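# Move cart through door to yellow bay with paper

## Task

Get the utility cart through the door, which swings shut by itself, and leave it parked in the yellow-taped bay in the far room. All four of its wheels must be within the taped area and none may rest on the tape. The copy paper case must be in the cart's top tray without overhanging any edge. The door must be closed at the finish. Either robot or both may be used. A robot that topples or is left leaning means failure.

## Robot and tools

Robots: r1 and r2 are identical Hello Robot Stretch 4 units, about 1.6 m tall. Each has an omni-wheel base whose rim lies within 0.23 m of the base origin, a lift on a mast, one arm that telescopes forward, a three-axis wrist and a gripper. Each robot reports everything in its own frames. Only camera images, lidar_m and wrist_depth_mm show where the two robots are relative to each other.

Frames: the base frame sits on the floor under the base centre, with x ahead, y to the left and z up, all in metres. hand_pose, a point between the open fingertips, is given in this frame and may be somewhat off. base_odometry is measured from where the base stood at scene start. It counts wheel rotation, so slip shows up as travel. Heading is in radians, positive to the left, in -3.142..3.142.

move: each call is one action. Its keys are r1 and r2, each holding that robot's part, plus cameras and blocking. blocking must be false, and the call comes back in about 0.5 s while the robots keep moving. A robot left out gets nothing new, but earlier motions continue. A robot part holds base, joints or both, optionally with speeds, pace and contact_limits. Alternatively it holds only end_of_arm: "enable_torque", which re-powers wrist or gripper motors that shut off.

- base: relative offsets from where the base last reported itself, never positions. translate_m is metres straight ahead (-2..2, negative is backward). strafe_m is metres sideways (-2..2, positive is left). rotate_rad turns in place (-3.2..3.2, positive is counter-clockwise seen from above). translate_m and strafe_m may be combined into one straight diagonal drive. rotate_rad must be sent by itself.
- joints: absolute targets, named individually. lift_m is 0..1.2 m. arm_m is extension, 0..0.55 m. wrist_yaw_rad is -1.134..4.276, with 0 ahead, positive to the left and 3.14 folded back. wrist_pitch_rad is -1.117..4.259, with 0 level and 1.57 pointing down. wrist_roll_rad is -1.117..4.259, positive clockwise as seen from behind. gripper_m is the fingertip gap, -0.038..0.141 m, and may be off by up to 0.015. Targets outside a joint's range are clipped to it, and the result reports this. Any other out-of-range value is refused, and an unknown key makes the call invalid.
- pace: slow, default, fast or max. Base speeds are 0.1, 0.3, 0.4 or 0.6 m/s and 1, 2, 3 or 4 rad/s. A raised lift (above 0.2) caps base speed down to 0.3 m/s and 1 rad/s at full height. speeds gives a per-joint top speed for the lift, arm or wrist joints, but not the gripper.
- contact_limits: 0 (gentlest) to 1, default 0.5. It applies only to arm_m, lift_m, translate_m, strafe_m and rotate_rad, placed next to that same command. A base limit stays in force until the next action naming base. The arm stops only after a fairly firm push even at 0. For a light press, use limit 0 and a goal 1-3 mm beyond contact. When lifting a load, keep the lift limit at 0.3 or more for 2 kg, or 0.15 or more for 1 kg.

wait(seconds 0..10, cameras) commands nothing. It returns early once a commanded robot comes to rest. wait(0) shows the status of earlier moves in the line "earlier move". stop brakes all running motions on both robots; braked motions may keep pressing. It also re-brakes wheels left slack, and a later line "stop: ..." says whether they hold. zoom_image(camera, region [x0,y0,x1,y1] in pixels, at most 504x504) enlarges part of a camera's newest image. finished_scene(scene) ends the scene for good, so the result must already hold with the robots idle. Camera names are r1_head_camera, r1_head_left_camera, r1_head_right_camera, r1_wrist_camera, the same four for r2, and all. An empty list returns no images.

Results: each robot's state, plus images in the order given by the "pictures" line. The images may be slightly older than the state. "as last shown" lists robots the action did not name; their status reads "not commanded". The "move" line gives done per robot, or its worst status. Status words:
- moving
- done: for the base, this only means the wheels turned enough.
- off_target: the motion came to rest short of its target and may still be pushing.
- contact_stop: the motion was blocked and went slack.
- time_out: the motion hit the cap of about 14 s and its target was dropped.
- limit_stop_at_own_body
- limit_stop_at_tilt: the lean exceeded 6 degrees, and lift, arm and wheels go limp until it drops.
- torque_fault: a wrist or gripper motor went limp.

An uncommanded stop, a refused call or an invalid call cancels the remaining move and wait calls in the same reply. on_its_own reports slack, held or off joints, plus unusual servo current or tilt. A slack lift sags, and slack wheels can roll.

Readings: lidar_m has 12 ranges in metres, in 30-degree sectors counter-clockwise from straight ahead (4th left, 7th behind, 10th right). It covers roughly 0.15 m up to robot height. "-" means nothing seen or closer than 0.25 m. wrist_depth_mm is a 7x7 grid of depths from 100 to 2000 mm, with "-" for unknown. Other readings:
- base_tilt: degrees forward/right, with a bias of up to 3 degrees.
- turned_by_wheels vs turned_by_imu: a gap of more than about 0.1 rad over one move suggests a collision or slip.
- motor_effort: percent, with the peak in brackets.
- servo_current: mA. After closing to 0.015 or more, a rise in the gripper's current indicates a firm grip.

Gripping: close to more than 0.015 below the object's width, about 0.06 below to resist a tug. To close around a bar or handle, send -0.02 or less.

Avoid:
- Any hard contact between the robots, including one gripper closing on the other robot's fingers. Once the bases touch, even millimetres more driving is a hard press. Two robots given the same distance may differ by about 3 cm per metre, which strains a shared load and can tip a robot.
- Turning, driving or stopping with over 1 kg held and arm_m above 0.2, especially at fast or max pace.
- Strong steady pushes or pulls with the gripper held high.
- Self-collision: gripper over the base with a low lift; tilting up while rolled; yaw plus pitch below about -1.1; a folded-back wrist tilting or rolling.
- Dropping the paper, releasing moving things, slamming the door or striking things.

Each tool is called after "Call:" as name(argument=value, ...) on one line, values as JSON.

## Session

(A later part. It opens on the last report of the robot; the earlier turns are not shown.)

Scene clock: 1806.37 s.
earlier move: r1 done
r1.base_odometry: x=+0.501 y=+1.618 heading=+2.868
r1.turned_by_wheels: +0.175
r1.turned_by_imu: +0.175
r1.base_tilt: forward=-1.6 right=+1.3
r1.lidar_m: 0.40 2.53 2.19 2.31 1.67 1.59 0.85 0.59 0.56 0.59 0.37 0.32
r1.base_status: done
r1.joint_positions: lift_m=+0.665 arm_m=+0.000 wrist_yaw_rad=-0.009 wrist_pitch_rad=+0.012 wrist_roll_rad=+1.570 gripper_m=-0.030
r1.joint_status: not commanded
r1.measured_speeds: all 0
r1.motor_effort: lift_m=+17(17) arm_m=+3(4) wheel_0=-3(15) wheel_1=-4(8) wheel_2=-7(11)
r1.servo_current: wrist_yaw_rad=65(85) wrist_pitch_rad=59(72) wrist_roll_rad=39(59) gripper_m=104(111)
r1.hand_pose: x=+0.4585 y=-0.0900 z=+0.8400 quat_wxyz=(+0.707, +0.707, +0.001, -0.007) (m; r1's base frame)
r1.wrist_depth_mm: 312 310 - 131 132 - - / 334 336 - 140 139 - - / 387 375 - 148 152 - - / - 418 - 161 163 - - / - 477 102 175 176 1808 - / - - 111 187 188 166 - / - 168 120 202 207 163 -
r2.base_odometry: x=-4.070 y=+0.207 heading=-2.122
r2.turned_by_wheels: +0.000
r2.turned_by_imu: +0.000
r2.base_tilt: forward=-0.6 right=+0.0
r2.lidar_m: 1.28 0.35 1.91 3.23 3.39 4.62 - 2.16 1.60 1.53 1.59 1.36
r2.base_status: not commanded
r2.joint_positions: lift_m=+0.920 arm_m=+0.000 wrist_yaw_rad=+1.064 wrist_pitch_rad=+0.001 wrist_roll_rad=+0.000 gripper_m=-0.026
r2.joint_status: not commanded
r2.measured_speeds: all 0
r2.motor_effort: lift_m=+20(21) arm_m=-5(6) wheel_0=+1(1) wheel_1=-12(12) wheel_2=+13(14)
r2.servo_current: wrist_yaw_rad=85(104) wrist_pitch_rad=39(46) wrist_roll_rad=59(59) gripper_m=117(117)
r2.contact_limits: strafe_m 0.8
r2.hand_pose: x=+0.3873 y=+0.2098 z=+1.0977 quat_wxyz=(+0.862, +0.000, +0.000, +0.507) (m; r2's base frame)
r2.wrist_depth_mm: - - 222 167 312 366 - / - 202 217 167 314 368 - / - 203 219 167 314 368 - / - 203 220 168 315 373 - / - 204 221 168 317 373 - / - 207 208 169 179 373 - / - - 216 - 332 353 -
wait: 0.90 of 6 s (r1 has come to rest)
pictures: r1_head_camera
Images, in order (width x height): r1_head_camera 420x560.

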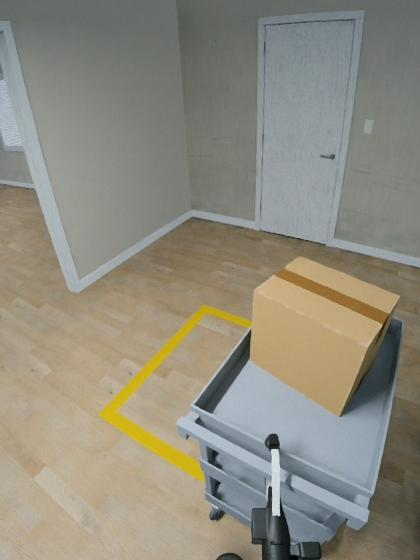

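Call:
move(blocking=false, r1={"joints": {"gripper_m": 0.11}}, cameras=[])

Call:
wait(seconds=4, cameras=[])

Call:
move(blocking=false, r1={"base": {"translate_m": -0.06}, "pace": "slow"}, cameras=[])

Call:
wait(seconds=4, cameras=[])

Call:
move(blocking=false, r1={"base": {"rotate_rad": -0.3}, "pace": "slow"}, cameras=[])

Call:
wait(seconds=4, cameras=["r1_head_camera"])

Scene clock: 1821.27 s.
move: r1 moving
r1.base_odometry: x=+0.501 y=+1.618 heading=+2.868
r1.turned_by_wheels: +0.000
r1.turned_by_imu: +0.000
r1.base_tilt: forward=-1.6 right=+1.2
r1.lidar_m: 0.38 2.53 2.20 2.30 1.65 1.59 0.84 0.60 0.57 0.60 0.34 0.34
r1.base_status: not commanded
r1.joint_positions: lift_m=+0.665 arm_m=+0.000 wrist_yaw_rad=-0.009 wrist_pitch_rad=+0.012 wrist_roll_rad=+1.570 gripper_m=-0.005
r1.joint_status: gripper_m moving
r1.measured_speeds: all 0
r1.motor_effort: lift_m=+17(17) arm_m=+3(4) wheel_0=-3(3) wheel_1=-4(4) wheel_2=-7(7)
r1.servo_current: wrist_yaw_rad=59(72) wrist_pitch_rad=72(72) wrist_roll_rad=39(59) gripper_m=33(85)
r1.hand_pose: x=+0.4585 y=-0.0900 z=+0.8400 quat_wxyz=(+0.707, +0.707, +0.001, -0.007) (m; r1's base frame)
r1.wrist_depth_mm: 314 314 - 134 135 - - / 336 340 - 142 145 - - / - 377 - 151 154 - - / - 421 - 164 167 - - / - 480 103 178 179 1863 - / - - 116 192 193 164 - / - 170 146 207 208 1397 -
r2: as last shown
r2.base_tilt: forward=-0.5 right=+0.0
r2.lidar_m: 1.30 0.32 1.89 3.23 3.36 4.60 - 2.18 1.57 1.51 1.59 1.35
r2.motor_effort: lift_m=+20(21) arm_m=-6(6) wheel_0=+1(1) wheel_1=-11(12) wheel_2=+14(14)
r2.servo_current: wrist_yaw_rad=91(91) wrist_pitch_rad=33(46) wrist_roll_rad=39(65) gripper_m=111(117)
r2.contact_limits: strafe_m 0.8
r2.wrist_depth_mm: - - 221 167 310 368 - / - 202 218 167 314 368 - / - 202 218 168 314 368 - / - 203 220 167 315 370 - / - 204 220 168 317 373 - / - 208 207 169 178 373 - / - - 216 - 330 353 -
pictures: none
No camera images: "cameras" was empty.

Scene clock: 1822.87 s.
earlier move: r1 done
r1.base_odometry: x=+0.501 y=+1.618 heading=+2.869
r1.turned_by_wheels: +0.000
r1.turned_by_imu: +0.000
r1.base_tilt: forward=-1.6 right=+1.3
r1.lidar_m: 0.43 2.58 2.20 2.30 1.68 1.60 0.81 0.60 0.55 0.56 0.81 0.35
r1.base_status: not commanded
r1.joint_positions: lift_m=+0.665 arm_m=+0.000 wrist_yaw_rad=-0.003 wrist_pitch_rad=+0.003 wrist_roll_rad=+1.570 gripper_m=+0.110
r1.joint_status: all done
r1.measured_speeds: all 0
r1.motor_effort: lift_m=+17(17) arm_m=+3(4) wheel_0=-2(3) wheel_1=-4(5) wheel_2=-5(7)
r1.servo_current: wrist_yaw_rad=52(78) wrist_pitch_rad=46(72) wrist_roll_rad=52(72) gripper_m=46(85)
r1.hand_pose: x=+0.4590 y=-0.0883 z=+0.8424 quat_wxyz=(+0.707, +0.707, +0.000, -0.002) (m; r1's base frame)
r1.wrist_depth_mm: 338 336 - 150 151 - - / - 366 104 159 162 - - / - 413 111 175 176 - - / - 469 123 190 190 - - / - - - 208 210 1756 - / - - - 226 211 211 - / - - - 136 - 1708 1229
r2.base_odometry: x=-4.070 y=+0.207 heading=-2.122
r2.turned_by_wheels: +0.000
r2.turned_by_imu: +0.000
r2.base_tilt: forward=-0.6 right=+0.0
r2.lidar_m: 1.29 0.36 1.89 3.24 3.36 4.58 - 2.20 1.57 1.51 1.59 1.37
r2.base_status: not commanded
r2.joint_positions: lift_m=+0.920 arm_m=+0.000 wrist_yaw_rad=+1.064 wrist_pitch_rad=+0.001 wrist_roll_rad=+0.000 gripper_m=-0.026
r2.joint_status: not commanded
r2.measured_speeds: all 0
r2.motor_effort: lift_m=+20(21) arm_m=-5(6) wheel_0=+1(1) wheel_1=-11(12) wheel_2=+13(14)
r2.servo_current: wrist_yaw_rad=91(104) wrist_pitch_rad=39(52) wrist_roll_rad=46(65) gripper_m=111(117)
r2.contact_limits: strafe_m 0.8
r2.hand_pose: x=+0.3873 y=+0.2098 z=+1.0977 quat_wxyz=(+0.862, +0.000, +0.000, +0.507) (m; r2's base frame)
r2.wrist_depth_mm: - - 221 166 312 366 - / - 202 218 167 312 368 - / - 202 219 168 314 368 - / - 203 220 168 315 370 - / - 203 220 168 315 373 - / - 208 208 169 179 373 - / - - 216 - 329 351 -
wait: 1.60 of 4 s (r1 has come to rest)
pictures: none
No camera images: "cameras" was empty.

Scene clock: 1823.37 s.
move: r1 moving
r1.base_odometry: x=+0.513 y=+1.615 heading=+2.868
r1.turned_by_wheels: +0.000
r1.turned_by_imu: +0.000
r1.base_tilt: forward=-1.6 right=+1.3
r1.lidar_m: 0.44 2.55 2.21 2.29 1.66 1.59 0.82 0.59 0.56 0.59 0.80 0.35
r1.base_status: translate_m moving
r1.joint_positions: lift_m=+0.665 arm_m=+0.000 wrist_yaw_rad=-0.003 wrist_pitch_rad=+0.002 wrist_roll_rad=+1.570 gripper_m=+0.110
r1.joint_status: not commanded
r1.measured_speeds: translate_m=-0.048 strafe_m=+0.000 rotate_rad=-0.001 lift_m=+0.000 arm_m=+0.000 wrist_yaw_rad=+0.000 wrist_pitch_rad=+0.000 wrist_roll_rad=+0.000
r1.motor_effort: lift_m=+17(17) arm_m=+4(4) wheel_0=-7(7) wheel_1=-3(7) wheel_2=+5(5)
r1.servo_current: wrist_yaw_rad=46(52) wrist_pitch_rad=46(46) wrist_roll_rad=33(52) gripper_m=46(52)
r1.hand_pose: x=+0.4591 y=-0.0882 z=+0.8426 quat_wxyz=(+0.707, +0.707, +0.000, -0.002) (m; r1's base frame)
r1.wrist_depth_mm: 342 342 103 153 156 - - / - 377 109 163 169 - - / - 421 121 183 183 - - / - 500 488 196 202 1921 - / - - - 217 223 1863 - / - - 189 247 198 512 - / - - - 136 - 1708 -
r2: as last shown
r2.lidar_m: 1.28 0.36 1.88 3.22 3.36 4.61 - 2.15 1.57 1.51 1.60 1.36
r2.motor_effort: lift_m=+21(21) arm_m=-5(6) wheel_0=+0(1) wheel_1=-11(12) wheel_2=+14(14)
r2.servo_current: wrist_yaw_rad=85(104) wrist_pitch_rad=39(46) wrist_roll_rad=52(52) gripper_m=111(117)
r2.contact_limits: strafe_m 0.8
r2.wrist_depth_mm: - - 221 167 312 366 - / - 202 218 167 312 366 - / - 202 219 167 314 370 - / - 203 219 168 317 370 - / - 203 220 168 315 373 - / - 208 208 169 179 375 - / - - 216 - 330 353 -
pictures: none
No camera images: "cameras" was empty.

Scene clock: 1824.70 s.
earlier move: r1 done
r1.base_odometry: x=+0.559 y=+1.602 heading=+2.868
r1.turned_by_wheels: +0.000
r1.turned_by_imu: +0.000
r1.base_tilt: forward=-1.6 right=+1.3
r1.lidar_m: 0.47 2.57 2.23 2.24 1.63 1.53 0.78 0.56 0.54 0.56 0.78 0.39
r1.base_status: done
r1.joint_positions: lift_m=+0.665 arm_m=+0.000 wrist_yaw_rad=-0.003 wrist_pitch_rad=+0.002 wrist_roll_rad=+1.570 gripper_m=+0.110
r1.joint_status: not commanded
r1.measured_speeds: all 0
r1.motor_effort: lift_m=+17(17) arm_m=+4(4) wheel_0=-4(8) wheel_1=-2(7) wheel_2=+3(7)
r1.servo_current: wrist_yaw_rad=39(65) wrist_pitch_rad=46(52) wrist_roll_rad=39(72) gripper_m=46(52)
r1.hand_pose: x=+0.4591 y=-0.0882 z=+0.8426 quat_wxyz=(+0.707, +0.707, +0.000, -0.002) (m; r1's base frame)
r1.wrist_depth_mm: - 382 387 194 192 - - / - 413 404 208 211 - - / - 469 473 229 233 - - / - 569 535 246 260 - - / - - - - 293 1863 - / - - 211 - 196 211 - / - - - 136 410 407 402
r2.base_odometry: x=-4.070 y=+0.207 heading=-2.122
r2.turned_by_wheels: +0.000
r2.turned_by_imu: +0.000
r2.base_tilt: forward=-0.6 right=+0.0
r2.lidar_m: 1.29 0.38 1.91 3.23 3.38 4.61 - 2.18 1.57 1.53 1.56 1.35
r2.base_status: not commanded
r2.joint_positions: lift_m=+0.920 arm_m=+0.000 wrist_yaw_rad=+1.064 wrist_pitch_rad=+0.001 wrist_roll_rad=+0.000 gripper_m=-0.026
r2.joint_status: not commanded
r2.measured_speeds: all 0
r2.motor_effort: lift_m=+20(21) arm_m=-6(6) wheel_0=+1(1) wheel_1=-12(12) wheel_2=+14(14)
r2.servo_current: wrist_yaw_rad=98(104) wrist_pitch_rad=39(46) wrist_roll_rad=39(59) gripper_m=111(117)
r2.contact_limits: strafe_m 0.8
r2.hand_pose: x=+0.3873 y=+0.2098 z=+1.0977 quat_wxyz=(+0.862, +0.000, +0.000, +0.507) (m; r2's base frame)
r2.wrist_depth_mm: - - 221 167 312 366 - / - 202 218 167 312 366 - / - 202 218 167 314 368 - / - 204 220 168 315 373 - / - 204 220 168 315 375 - / - 208 207 169 178 375 - / - - 216 - 329 353 -
wait: 1.33 of 4 s (r1 has come to rest)
pictures: none
No camera images: "cameras" was empty.

Scene clock: 1825.20 s.
move: r1 moving
r1.base_odometry: x=+0.559 y=+1.602 heading=+2.743
r1.turned_by_wheels: -0.126
r1.turned_by_imu: -0.126
r1.base_tilt: forward=-1.6 right=+1.3
r1.lidar_m: 0.46 0.56 2.23 2.27 1.69 1.55 0.92 0.60 0.52 0.54 0.66 0.40
r1.base_status: rotate_rad moving
r1.joint_positions: lift_m=+0.665 arm_m=+0.000 wrist_yaw_rad=-0.002 wrist_pitch_rad=+0.002 wrist_roll_rad=+1.570 gripper_m=+0.110
r1.joint_status: not commanded
r1.measured_speeds: translate_m=+0.000 strafe_m=+0.000 rotate_rad=-0.492 lift_m=+0.000 arm_m=+0.000 wrist_yaw_rad=+0.000 wrist_pitch_rad=+0.000 wrist_roll_rad=+0.000
r1.motor_effort: lift_m=+17(17) arm_m=+4(4) wheel_0=+6(7) wheel_1=+5(6) wheel_2=+5(6)
r1.servo_current: wrist_yaw_rad=59(59) wrist_pitch_rad=46(52) wrist_roll_rad=59(59) gripper_m=39(46)
r1.hand_pose: x=+0.4591 y=-0.0881 z=+0.8426 quat_wxyz=(+0.707, +0.707, +0.000, -0.002) (m; r1's base frame)
r1.wrist_depth_mm: - - - 191 193 - - / - 427 407 203 205 - - / - 424 433 219 220 - - / - 488 469 235 238 - - / - - 549 252 263 1863 - / - - 190 - 196 211 - / - - - 136 - 1708 -
r2: as last shown
r2.lidar_m: 1.28 0.34 1.88 3.24 3.36 4.58 - 2.17 1.58 1.50 1.59 1.35
r2.motor_effort: lift_m=+20(21) arm_m=-6(6) wheel_0=+1(1) wheel_1=-11(12) wheel_2=+14(14)
r2.servo_current: wrist_yaw_rad=91(98) wrist_pitch_rad=39(46) wrist_roll_rad=52(59) gripper_m=104(117)
r2.contact_limits: strafe_m 0.8
r2.wrist_depth_mm: - - 220 167 312 366 - / - 202 218 167 310 366 - / - 202 219 168 314 368 - / - 204 220 168 317 370 - / - 204 220 168 317 373 - / - 208 208 169 179 375 - / - - 216 - 332 351 -
pictures: none
No camera images: "cameras" was empty.

Scene clock: 1826.07 s.
earlier move: r1 done
r1.base_odometry: x=+0.559 y=+1.602 heading=+2.569
r1.turned_by_wheels: -0.174
r1.turned_by_imu: -0.175
r1.base_tilt: forward=-1.6 right=+1.3
r1.lidar_m: 0.43 0.50 2.23 2.22 1.86 1.57 1.22 0.65 0.54 0.53 0.61 0.43
r1.base_status: done
r1.joint_positions: lift_m=+0.665 arm_m=+0.000 wrist_yaw_rad=-0.002 wrist_pitch_rad=+0.002 wrist_roll_rad=+1.570 gripper_m=+0.110
r1.joint_status: not commanded
r1.measured_speeds: all 0
r1.motor_effort: lift_m=+17(17) arm_m=+4(4) wheel_0=+2(7) wheel_1=+3(6) wheel_2=+2(6)
r1.servo_current: wrist_yaw_rad=72(72) wrist_pitch_rad=39(52) wrist_roll_rad=33(59) gripper_m=46(46)
r1.hand_pose: x=+0.4591 y=-0.0881 z=+0.8426 quat_wxyz=(+0.707, +0.707, +0.000, -0.002) (m; r1's base frame)
r1.wrist_depth_mm: - - - - - 1661 1182 / - - - - - 1661 1160 / - - - - 307 233 - / - 535 473 166 233 235 - / - 449 445 237 238 - - / - 484 191 247 198 - - / - 559 539 142 - - -
r2.base_odometry: x=-4.070 y=+0.207 heading=-2.122
r2.turned_by_wheels: +0.000
r2.turned_by_imu: +0.000
r2.base_tilt: forward=-0.6 right=+0.0
r2.lidar_m: 1.31 0.33 1.90 3.22 3.37 4.61 - 2.18 1.60 1.51 1.60 1.38
r2.base_status: not commanded
r2.joint_positions: lift_m=+0.920 arm_m=+0.000 wrist_yaw_rad=+1.064 wrist_pitch_rad=+0.001 wrist_roll_rad=+0.000 gripper_m=-0.026
r2.joint_status: not commanded
r2.measured_speeds: all 0
r2.motor_effort: lift_m=+20(21) arm_m=-5(6) wheel_0=+1(1) wheel_1=-11(12) wheel_2=+13(14)
r2.servo_current: wrist_yaw_rad=85(104) wrist_pitch_rad=39(46) wrist_roll_rad=46(59) gripper_m=104(117)
r2.contact_limits: strafe_m 0.8
r2.hand_pose: x=+0.3873 y=+0.2098 z=+1.0977 quat_wxyz=(+0.862, +0.000, +0.000, +0.507) (m; r2's base frame)
r2.wrist_depth_mm: - - 221 167 312 366 - / - 202 218 167 312 368 - / - 203 220 167 314 368 - / - 204 220 168 314 370 - / - 204 220 169 315 373 - / - 208 208 169 178 373 - / - - 216 - 329 355 -
wait: 0.87 of 4 s (r1 has come to rest)
pictures: r1_head_camera
Images, in order (width x height): r1_head_camera 420x560.

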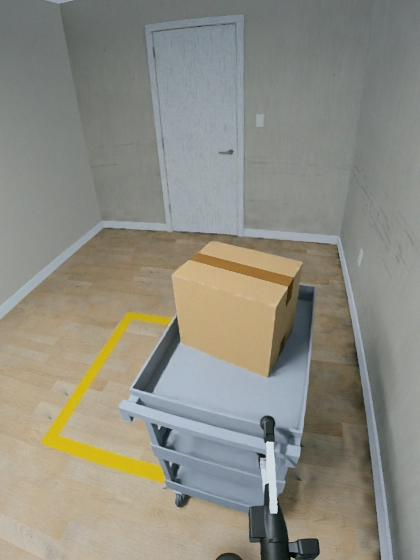

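Call:
move(blocking=false, r1={"base": {"translate_m": 0.055}, "pace": "slow"}, cameras=[])

Call:
wait(seconds=4, cameras=[])

Call:
move(blocking=false, r1={"joints": {"gripper_m": -0.03}}, cameras=[])

Call:
wait(seconds=4, cameras=[])

Call:
move(blocking=false, r1={"base": {"translate_m": 0.2}, "pace": "slow"}, cameras=[])

Call:
wait(seconds=4, cameras=["r1_head_camera"])

Scene clock: 1842.13 s.
move: r1 moving
r1.base_odometry: x=+0.548 y=+1.609 heading=+2.569
r1.turned_by_wheels: +0.000
r1.turned_by_imu: +0.000
r1.base_tilt: forward=-1.6 right=+1.3
r1.lidar_m: 0.42 0.47 2.25 2.23 1.88 1.56 1.22 0.64 0.53 0.53 0.64 0.42
r1.base_status: translate_m moving
r1.joint_positions: lift_m=+0.665 arm_m=+0.000 wrist_yaw_rad=-0.002 wrist_pitch_rad=+0.002 wrist_roll_rad=+1.570 gripper_m=+0.110
r1.joint_status: not commanded
r1.measured_speeds: translate_m=+0.049 strafe_m=+0.000 rotate_rad=-0.001 lift_m=+0.000 arm_m=+0.000 wrist_yaw_rad=+0.000 wrist_pitch_rad=+0.000 wrist_roll_rad=+0.000
r1.motor_effort: lift_m=+17(17) arm_m=+4(4) wheel_0=+6(8) wheel_1=+4(7) wheel_2=-3(6)
r1.servo_current: wrist_yaw_rad=59(59) wrist_pitch_rad=46(46) wrist_roll_rad=52(65) gripper_m=46(52)
r1.hand_pose: x=+0.4591 y=-0.0881 z=+0.8426 quat_wxyz=(+0.707, +0.707, +0.000, -0.002) (m; r1's base frame)
r1.wrist_depth_mm: - - - - - 1661 1160 / - - - - - 1661 1182 / - - - - 222 220 - / - 517 466 154 222 224 - / - 442 439 227 229 - - / - 466 177 235 202 - - / - 544 530 142 249 - -
r2: as last shown
r2.base_tilt: forward=-0.6 right=+0.1
r2.lidar_m: 1.29 0.37 1.90 3.24 3.36 4.59 - 2.19 1.58 1.53 1.60 1.37
r2.motor_effort: lift_m=+20(21) arm_m=-5(6) wheel_0=+1(1) wheel_1=-11(11) wheel_2=+13(14)
r2.servo_current: wrist_yaw_rad=98(98) wrist_pitch_rad=39(46) wrist_roll_rad=52(59) gripper_m=111(117)
r2.contact_limits: strafe_m 0.8
r2.wrist_depth_mm: - - 221 166 312 366 - / - 202 218 167 314 370 - / - 202 219 167 312 370 - / - 203 220 168 314 368 - / - 203 220 168 317 370 - / - 208 208 169 179 373 - / - - 216 - 330 353 -
pictures: none
No camera images: "cameras" was empty.

Scene clock: 1843.40 s.
earlier move: r1 done
r1.base_odometry: x=+0.513 y=+1.632 heading=+2.569
r1.turned_by_wheels: +0.000
r1.turned_by_imu: +0.000
r1.base_tilt: forward=-1.6 right=+1.2
r1.lidar_m: 0.39 0.46 2.22 2.23 1.93 1.60 1.24 0.65 0.56 0.54 0.62 0.42
r1.base_status: done
r1.joint_positions: lift_m=+0.665 arm_m=+0.000 wrist_yaw_rad=-0.002 wrist_pitch_rad=+0.002 wrist_roll_rad=+1.570 gripper_m=+0.110
r1.joint_status: not commanded
r1.measured_speeds: all 0
r1.motor_effort: lift_m=+17(17) arm_m=+4(4) wheel_0=+4(8) wheel_1=+3(7) wheel_2=-4(8)
r1.servo_current: wrist_yaw_rad=33(65) wrist_pitch_rad=46(46) wrist_roll_rad=46(65) gripper_m=33(52)
r1.hand_pose: x=+0.4591 y=-0.0881 z=+0.8428 quat_wxyz=(+0.707, +0.707, +0.000, -0.002) (m; r1's base frame)
r1.wrist_depth_mm: - - - - - 1661 1229 / - - - - - 1756 1229 / - - - - 200 203 - / - 466 462 - - 193 - / - 410 410 196 196 - - / - 208 439 206 201 187 - / - 488 484 141 212 1921 -
r2.base_odometry: x=-4.070 y=+0.207 heading=-2.122
r2.turned_by_wheels: +0.000
r2.turned_by_imu: +0.000
r2.base_tilt: forward=-0.6 right=+0.0
r2.lidar_m: 1.30 0.37 1.91 3.23 3.39 4.60 - 2.18 1.59 1.50 1.59 1.36
r2.base_status: not commanded
r2.joint_positions: lift_m=+0.920 arm_m=+0.000 wrist_yaw_rad=+1.064 wrist_pitch_rad=+0.001 wrist_roll_rad=+0.000 gripper_m=-0.026
r2.joint_status: not commanded
r2.measured_speeds: all 0
r2.motor_effort: lift_m=+21(21) arm_m=-5(6) wheel_0=+1(1) wheel_1=-11(12) wheel_2=+13(14)
r2.servo_current: wrist_yaw_rad=85(104) wrist_pitch_rad=46(46) wrist_roll_rad=59(59) gripper_m=111(124)
r2.contact_limits: strafe_m 0.8
r2.hand_pose: x=+0.3873 y=+0.2098 z=+1.0977 quat_wxyz=(+0.862, +0.000, +0.000, +0.507) (m; r2's base frame)
r2.wrist_depth_mm: - - 222 167 312 368 - / - 202 218 167 314 366 - / - 203 219 168 314 368 - / - 202 218 167 315 370 - / - 204 220 169 319 370 - / - 208 208 169 178 375 - / - - 217 - 329 351 -
wait: 1.27 of 4 s (r1 has come to rest)
pictures: none
No camera images: "cameras" was empty.

Scene clock: 1843.90 s.
move: r1 moving
r1.base_odometry: x=+0.513 y=+1.632 heading=+2.569
r1.turned_by_wheels: +0.000
r1.turned_by_imu: +0.000
r1.base_tilt: forward=-1.6 right=+1.3
r1.lidar_m: 0.38 0.45 2.20 2.23 1.93 1.61 1.23 0.65 0.54 0.55 0.64 0.41
r1.base_status: not commanded
r1.joint_positions: lift_m=+0.665 arm_m=+0.000 wrist_yaw_rad=-0.002 wrist_pitch_rad=+0.003 wrist_roll_rad=+1.570 gripper_m=+0.095
r1.joint_status: gripper_m moving
r1.measured_speeds: translate_m=+0.000 strafe_m=+0.000 rotate_rad=+0.000 lift_m=+0.000 arm_m=+0.000 wrist_yaw_rad=+0.000 wrist_pitch_rad=+0.019 wrist_roll_rad=+0.000
r1.motor_effort: lift_m=+16(17) arm_m=+4(4) wheel_0=+3(4) wheel_1=+3(3) wheel_2=-4(4)
r1.servo_current: wrist_yaw_rad=39(59) wrist_pitch_rad=39(46) wrist_roll_rad=33(65) gripper_m=137(137)
r1.hand_pose: x=+0.4591 y=-0.0881 z=+0.8426 quat_wxyz=(+0.707, +0.707, +0.000, -0.002) (m; r1's base frame)
r1.wrist_depth_mm: - - - - - 1618 1182 / - - - - - 1708 1229 / - - - - 200 204 - / - 462 439 - - 194 195 / - 407 413 195 198 - - / - 213 164 202 203 - - / - 492 164 140 211 - -
r2: as last shown
r2.lidar_m: 1.27 0.34 1.89 3.24 3.37 4.60 - 2.15 1.59 1.50 1.57 1.36
r2.motor_effort: lift_m=+20(21) arm_m=-5(6) wheel_0=+1(1) wheel_1=-11(12) wheel_2=+14(14)
r2.servo_current: wrist_yaw_rad=91(104) wrist_pitch_rad=39(46) wrist_roll_rad=39(52) gripper_m=104(117)
r2.contact_limits: strafe_m 0.8
r2.wrist_depth_mm: - - 222 166 310 368 - / - 202 219 167 314 368 - / - 202 219 168 315 368 - / - 203 220 168 315 370 - / - 204 221 168 315 373 - / - 208 207 169 178 373 - / - - 216 - 332 353 -
pictures: none
No camera images: "cameras" was empty.

Scene clock: 1845.53 s.
earlier move: r1 done
r1.base_odometry: x=+0.513 y=+1.632 heading=+2.569
r1.turned_by_wheels: +0.000
r1.turned_by_imu: +0.000
r1.base_tilt: forward=-1.6 right=+1.3
r1.lidar_m: 0.37 0.42 2.21 2.22 1.92 1.60 1.25 0.66 0.56 0.54 0.62 0.40
r1.base_status: not commanded
r1.joint_positions: lift_m=+0.665 arm_m=+0.000 wrist_yaw_rad=-0.002 wrist_pitch_rad=+0.009 wrist_roll_rad=+1.570 gripper_m=-0.028
r1.joint_status: all done
r1.measured_speeds: all 0
r1.motor_effort: lift_m=+17(17) arm_m=-4(4) wheel_0=+0(4) wheel_1=+1(3) wheel_2=+1(4)
r1.servo_current: wrist_yaw_rad=59(59) wrist_pitch_rad=59(65) wrist_roll_rad=39(72) gripper_m=130(338)
r1.hand_pose: x=+0.4591 y=-0.0881 z=+0.8409 quat_wxyz=(+0.707, +0.707, +0.002, -0.004) (m; r1's base frame)
r1.wrist_depth_mm: - - - - - 1661 1182 / - - - - - 1661 1160 / - - - - 158 166 167 / - 427 - - - 169 - / - 379 101 169 172 - - / - 404 108 175 178 163 - / - 164 111 181 182 157 -
r2.base_odometry: x=-4.070 y=+0.207 heading=-2.122
r2.turned_by_wheels: +0.000
r2.turned_by_imu: +0.000
r2.base_tilt: forward=-0.6 right=+0.0
r2.lidar_m: 1.27 0.35 1.89 3.24 3.36 4.60 - 2.17 1.58 1.50 1.58 1.36
r2.base_status: not commanded
r2.joint_positions: lift_m=+0.920 arm_m=+0.000 wrist_yaw_rad=+1.064 wrist_pitch_rad=+0.001 wrist_roll_rad=+0.000 gripper_m=-0.026
r2.joint_status: not commanded
r2.measured_speeds: all 0
r2.motor_effort: lift_m=+20(21) arm_m=-5(6) wheel_0=+1(1) wheel_1=-11(12) wheel_2=+13(14)
r2.servo_current: wrist_yaw_rad=91(104) wrist_pitch_rad=39(46) wrist_roll_rad=52(59) gripper_m=111(117)
r2.contact_limits: strafe_m 0.8
r2.hand_pose: x=+0.3873 y=+0.2098 z=+1.0977 quat_wxyz=(+0.862, +0.000, +0.000, +0.507) (m; r2's base frame)
r2.wrist_depth_mm: - - 221 167 310 368 - / - 202 217 167 312 366 - / - 203 220 167 312 368 - / - 202 220 168 315 368 - / - 204 220 168 317 375 - / - 208 208 169 178 373 - / - - 217 - 330 353 -
wait: 1.63 of 4 s (r1 has come to rest)
pictures: none
No camera images: "cameras" was empty.

Scene clock: 1846.03 s.
move: r1 moving
r1.base_odometry: x=+0.502 y=+1.638 heading=+2.569
r1.turned_by_wheels: +0.000
r1.turned_by_imu: +0.000
r1.base_tilt: forward=-1.6 right=+1.3
r1.lidar_m: 0.35 0.39 2.21 2.22 1.94 1.61 1.24 0.66 0.54 0.54 0.62 0.40
r1.base_status: translate_m moving
r1.joint_positions: lift_m=+0.665 arm_m=+0.000 wrist_yaw_rad=-0.002 wrist_pitch_rad=+0.009 wrist_roll_rad=+1.570 gripper_m=-0.028
r1.joint_status: not commanded
r1.measured_speeds: translate_m=+0.049 strafe_m=-0.002 rotate_rad=-0.003 lift_m=+0.000 arm_m=+0.000 wrist_yaw_rad=+0.000 wrist_pitch_rad=+0.000 wrist_roll_rad=+0.000
r1.motor_effort: lift_m=+17(17) arm_m=+2(4) wheel_0=+9(11) wheel_1=+5(5) wheel_2=-11(11)
r1.servo_current: wrist_yaw_rad=52(59) wrist_pitch_rad=59(72) wrist_roll_rad=52(59) gripper_m=98(137)
r1.hand_pose: x=+0.4590 y=-0.0881 z=+0.8409 quat_wxyz=(+0.707, +0.707, +0.002, -0.004) (m; r1's base frame)
r1.wrist_depth_mm: - - - - - 1618 1160 / - - - - - 1661 1182 / - - - - 159 167 - / - 459 101 - - 170 - / - 377 103 169 171 - - / - 392 107 175 177 163 - / - 163 111 179 180 154 -
r2: as last shown
r2.lidar_m: 1.28 0.36 1.89 3.24 3.37 4.61 - 2.17 1.58 1.52 1.58 1.35
r2.motor_effort: lift_m=+21(21) arm_m=-6(6) wheel_0=+1(1) wheel_1=-12(12) wheel_2=+13(14)
r2.servo_current: wrist_yaw_rad=91(98) wrist_pitch_rad=52(52) wrist_roll_rad=39(59) gripper_m=111(117)
r2.contact_limits: strafe_m 0.8
r2.wrist_depth_mm: - - 220 167 309 366 - / - 201 218 167 312 368 - / - 202 219 167 312 368 - / - 203 220 168 315 370 - / - 204 221 168 317 373 - / - 208 208 169 179 375 - / - - 216 - 330 351 -
pictures: none
No camera images: "cameras" was empty.

Scene clock: 1848.83 s.
earlier move: r1 done
r1.base_odometry: x=+0.345 y=+1.740 heading=+2.568
r1.turned_by_wheels: -0.001
r1.turned_by_imu: -0.002
r1.base_tilt: forward=-1.6 right=+1.3
r1.lidar_m: 0.38 0.49 2.43 2.16 2.15 1.80 1.32 0.72 0.59 0.59 0.67 0.41
r1.base_status: done
r1.joint_positions: lift_m=+0.665 arm_m=+0.000 wrist_yaw_rad=-0.009 wrist_pitch_rad=+0.009 wrist_roll_rad=+1.567 gripper_m=-0.028
r1.joint_status: not commanded
r1.measured_speeds: all 0
r1.motor_effort: lift_m=+17(17) arm_m=+4(4) wheel_0=-1(11) wheel_1=+1(7) wheel_2=-9(13)
r1.servo_current: wrist_yaw_rad=59(72) wrist_pitch_rad=59(72) wrist_roll_rad=46(65) gripper_m=104(137)
r1.hand_pose: x=+0.4584 y=-0.0901 z=+0.8409 quat_wxyz=(+0.709, +0.706, +0.000, -0.006) (m; r1's base frame)
r1.wrist_depth_mm: - - - - - 1464 1138 / - - 539 - 193 - - / - 418 413 - - 152 157 / - 373 - - - - - / - 421 - - - - - / - 469 106 178 179 156 - / - 160 111 190 195 160 -
r2.base_odometry: x=-4.070 y=+0.207 heading=-2.122
r2.turned_by_wheels: +0.000
r2.turned_by_imu: +0.000
r2.base_tilt: forward=-0.6 right=+0.0
r2.lidar_m: 1.30 0.35 1.90 3.23 3.36 4.57 - 2.16 1.58 1.50 1.57 1.36
r2.base_status: not commanded
r2.joint_positions: lift_m=+0.920 arm_m=+0.000 wrist_yaw_rad=+1.064 wrist_pitch_rad=+0.001 wrist_roll_rad=+0.000 gripper_m=-0.026
r2.joint_status: not commanded
r2.measured_speeds: all 0
r2.motor_effort: lift_m=+20(21) arm_m=-5(6) wheel_0=+1(2) wheel_1=-11(12) wheel_2=+14(14)
r2.servo_current: wrist_yaw_rad=85(98) wrist_pitch_rad=46(52) wrist_roll_rad=46(59) gripper_m=111(117)
r2.contact_limits: strafe_m 0.8
r2.hand_pose: x=+0.3873 y=+0.2098 z=+1.0977 quat_wxyz=(+0.862, +0.000, +0.000, +0.507) (m; r2's base frame)
r2.wrist_depth_mm: - - 221 166 312 368 - / - 202 218 167 314 368 - / - 203 219 167 314 368 - / - 204 220 168 315 368 - / - 204 220 168 315 370 - / - 208 207 169 179 373 - / - - 216 - 330 353 -
wait: 2.80 of 4 s (r1 has come to rest)
pictures: r1_head_camera
Images, in order (width x height): r1_head_camera 420x560.

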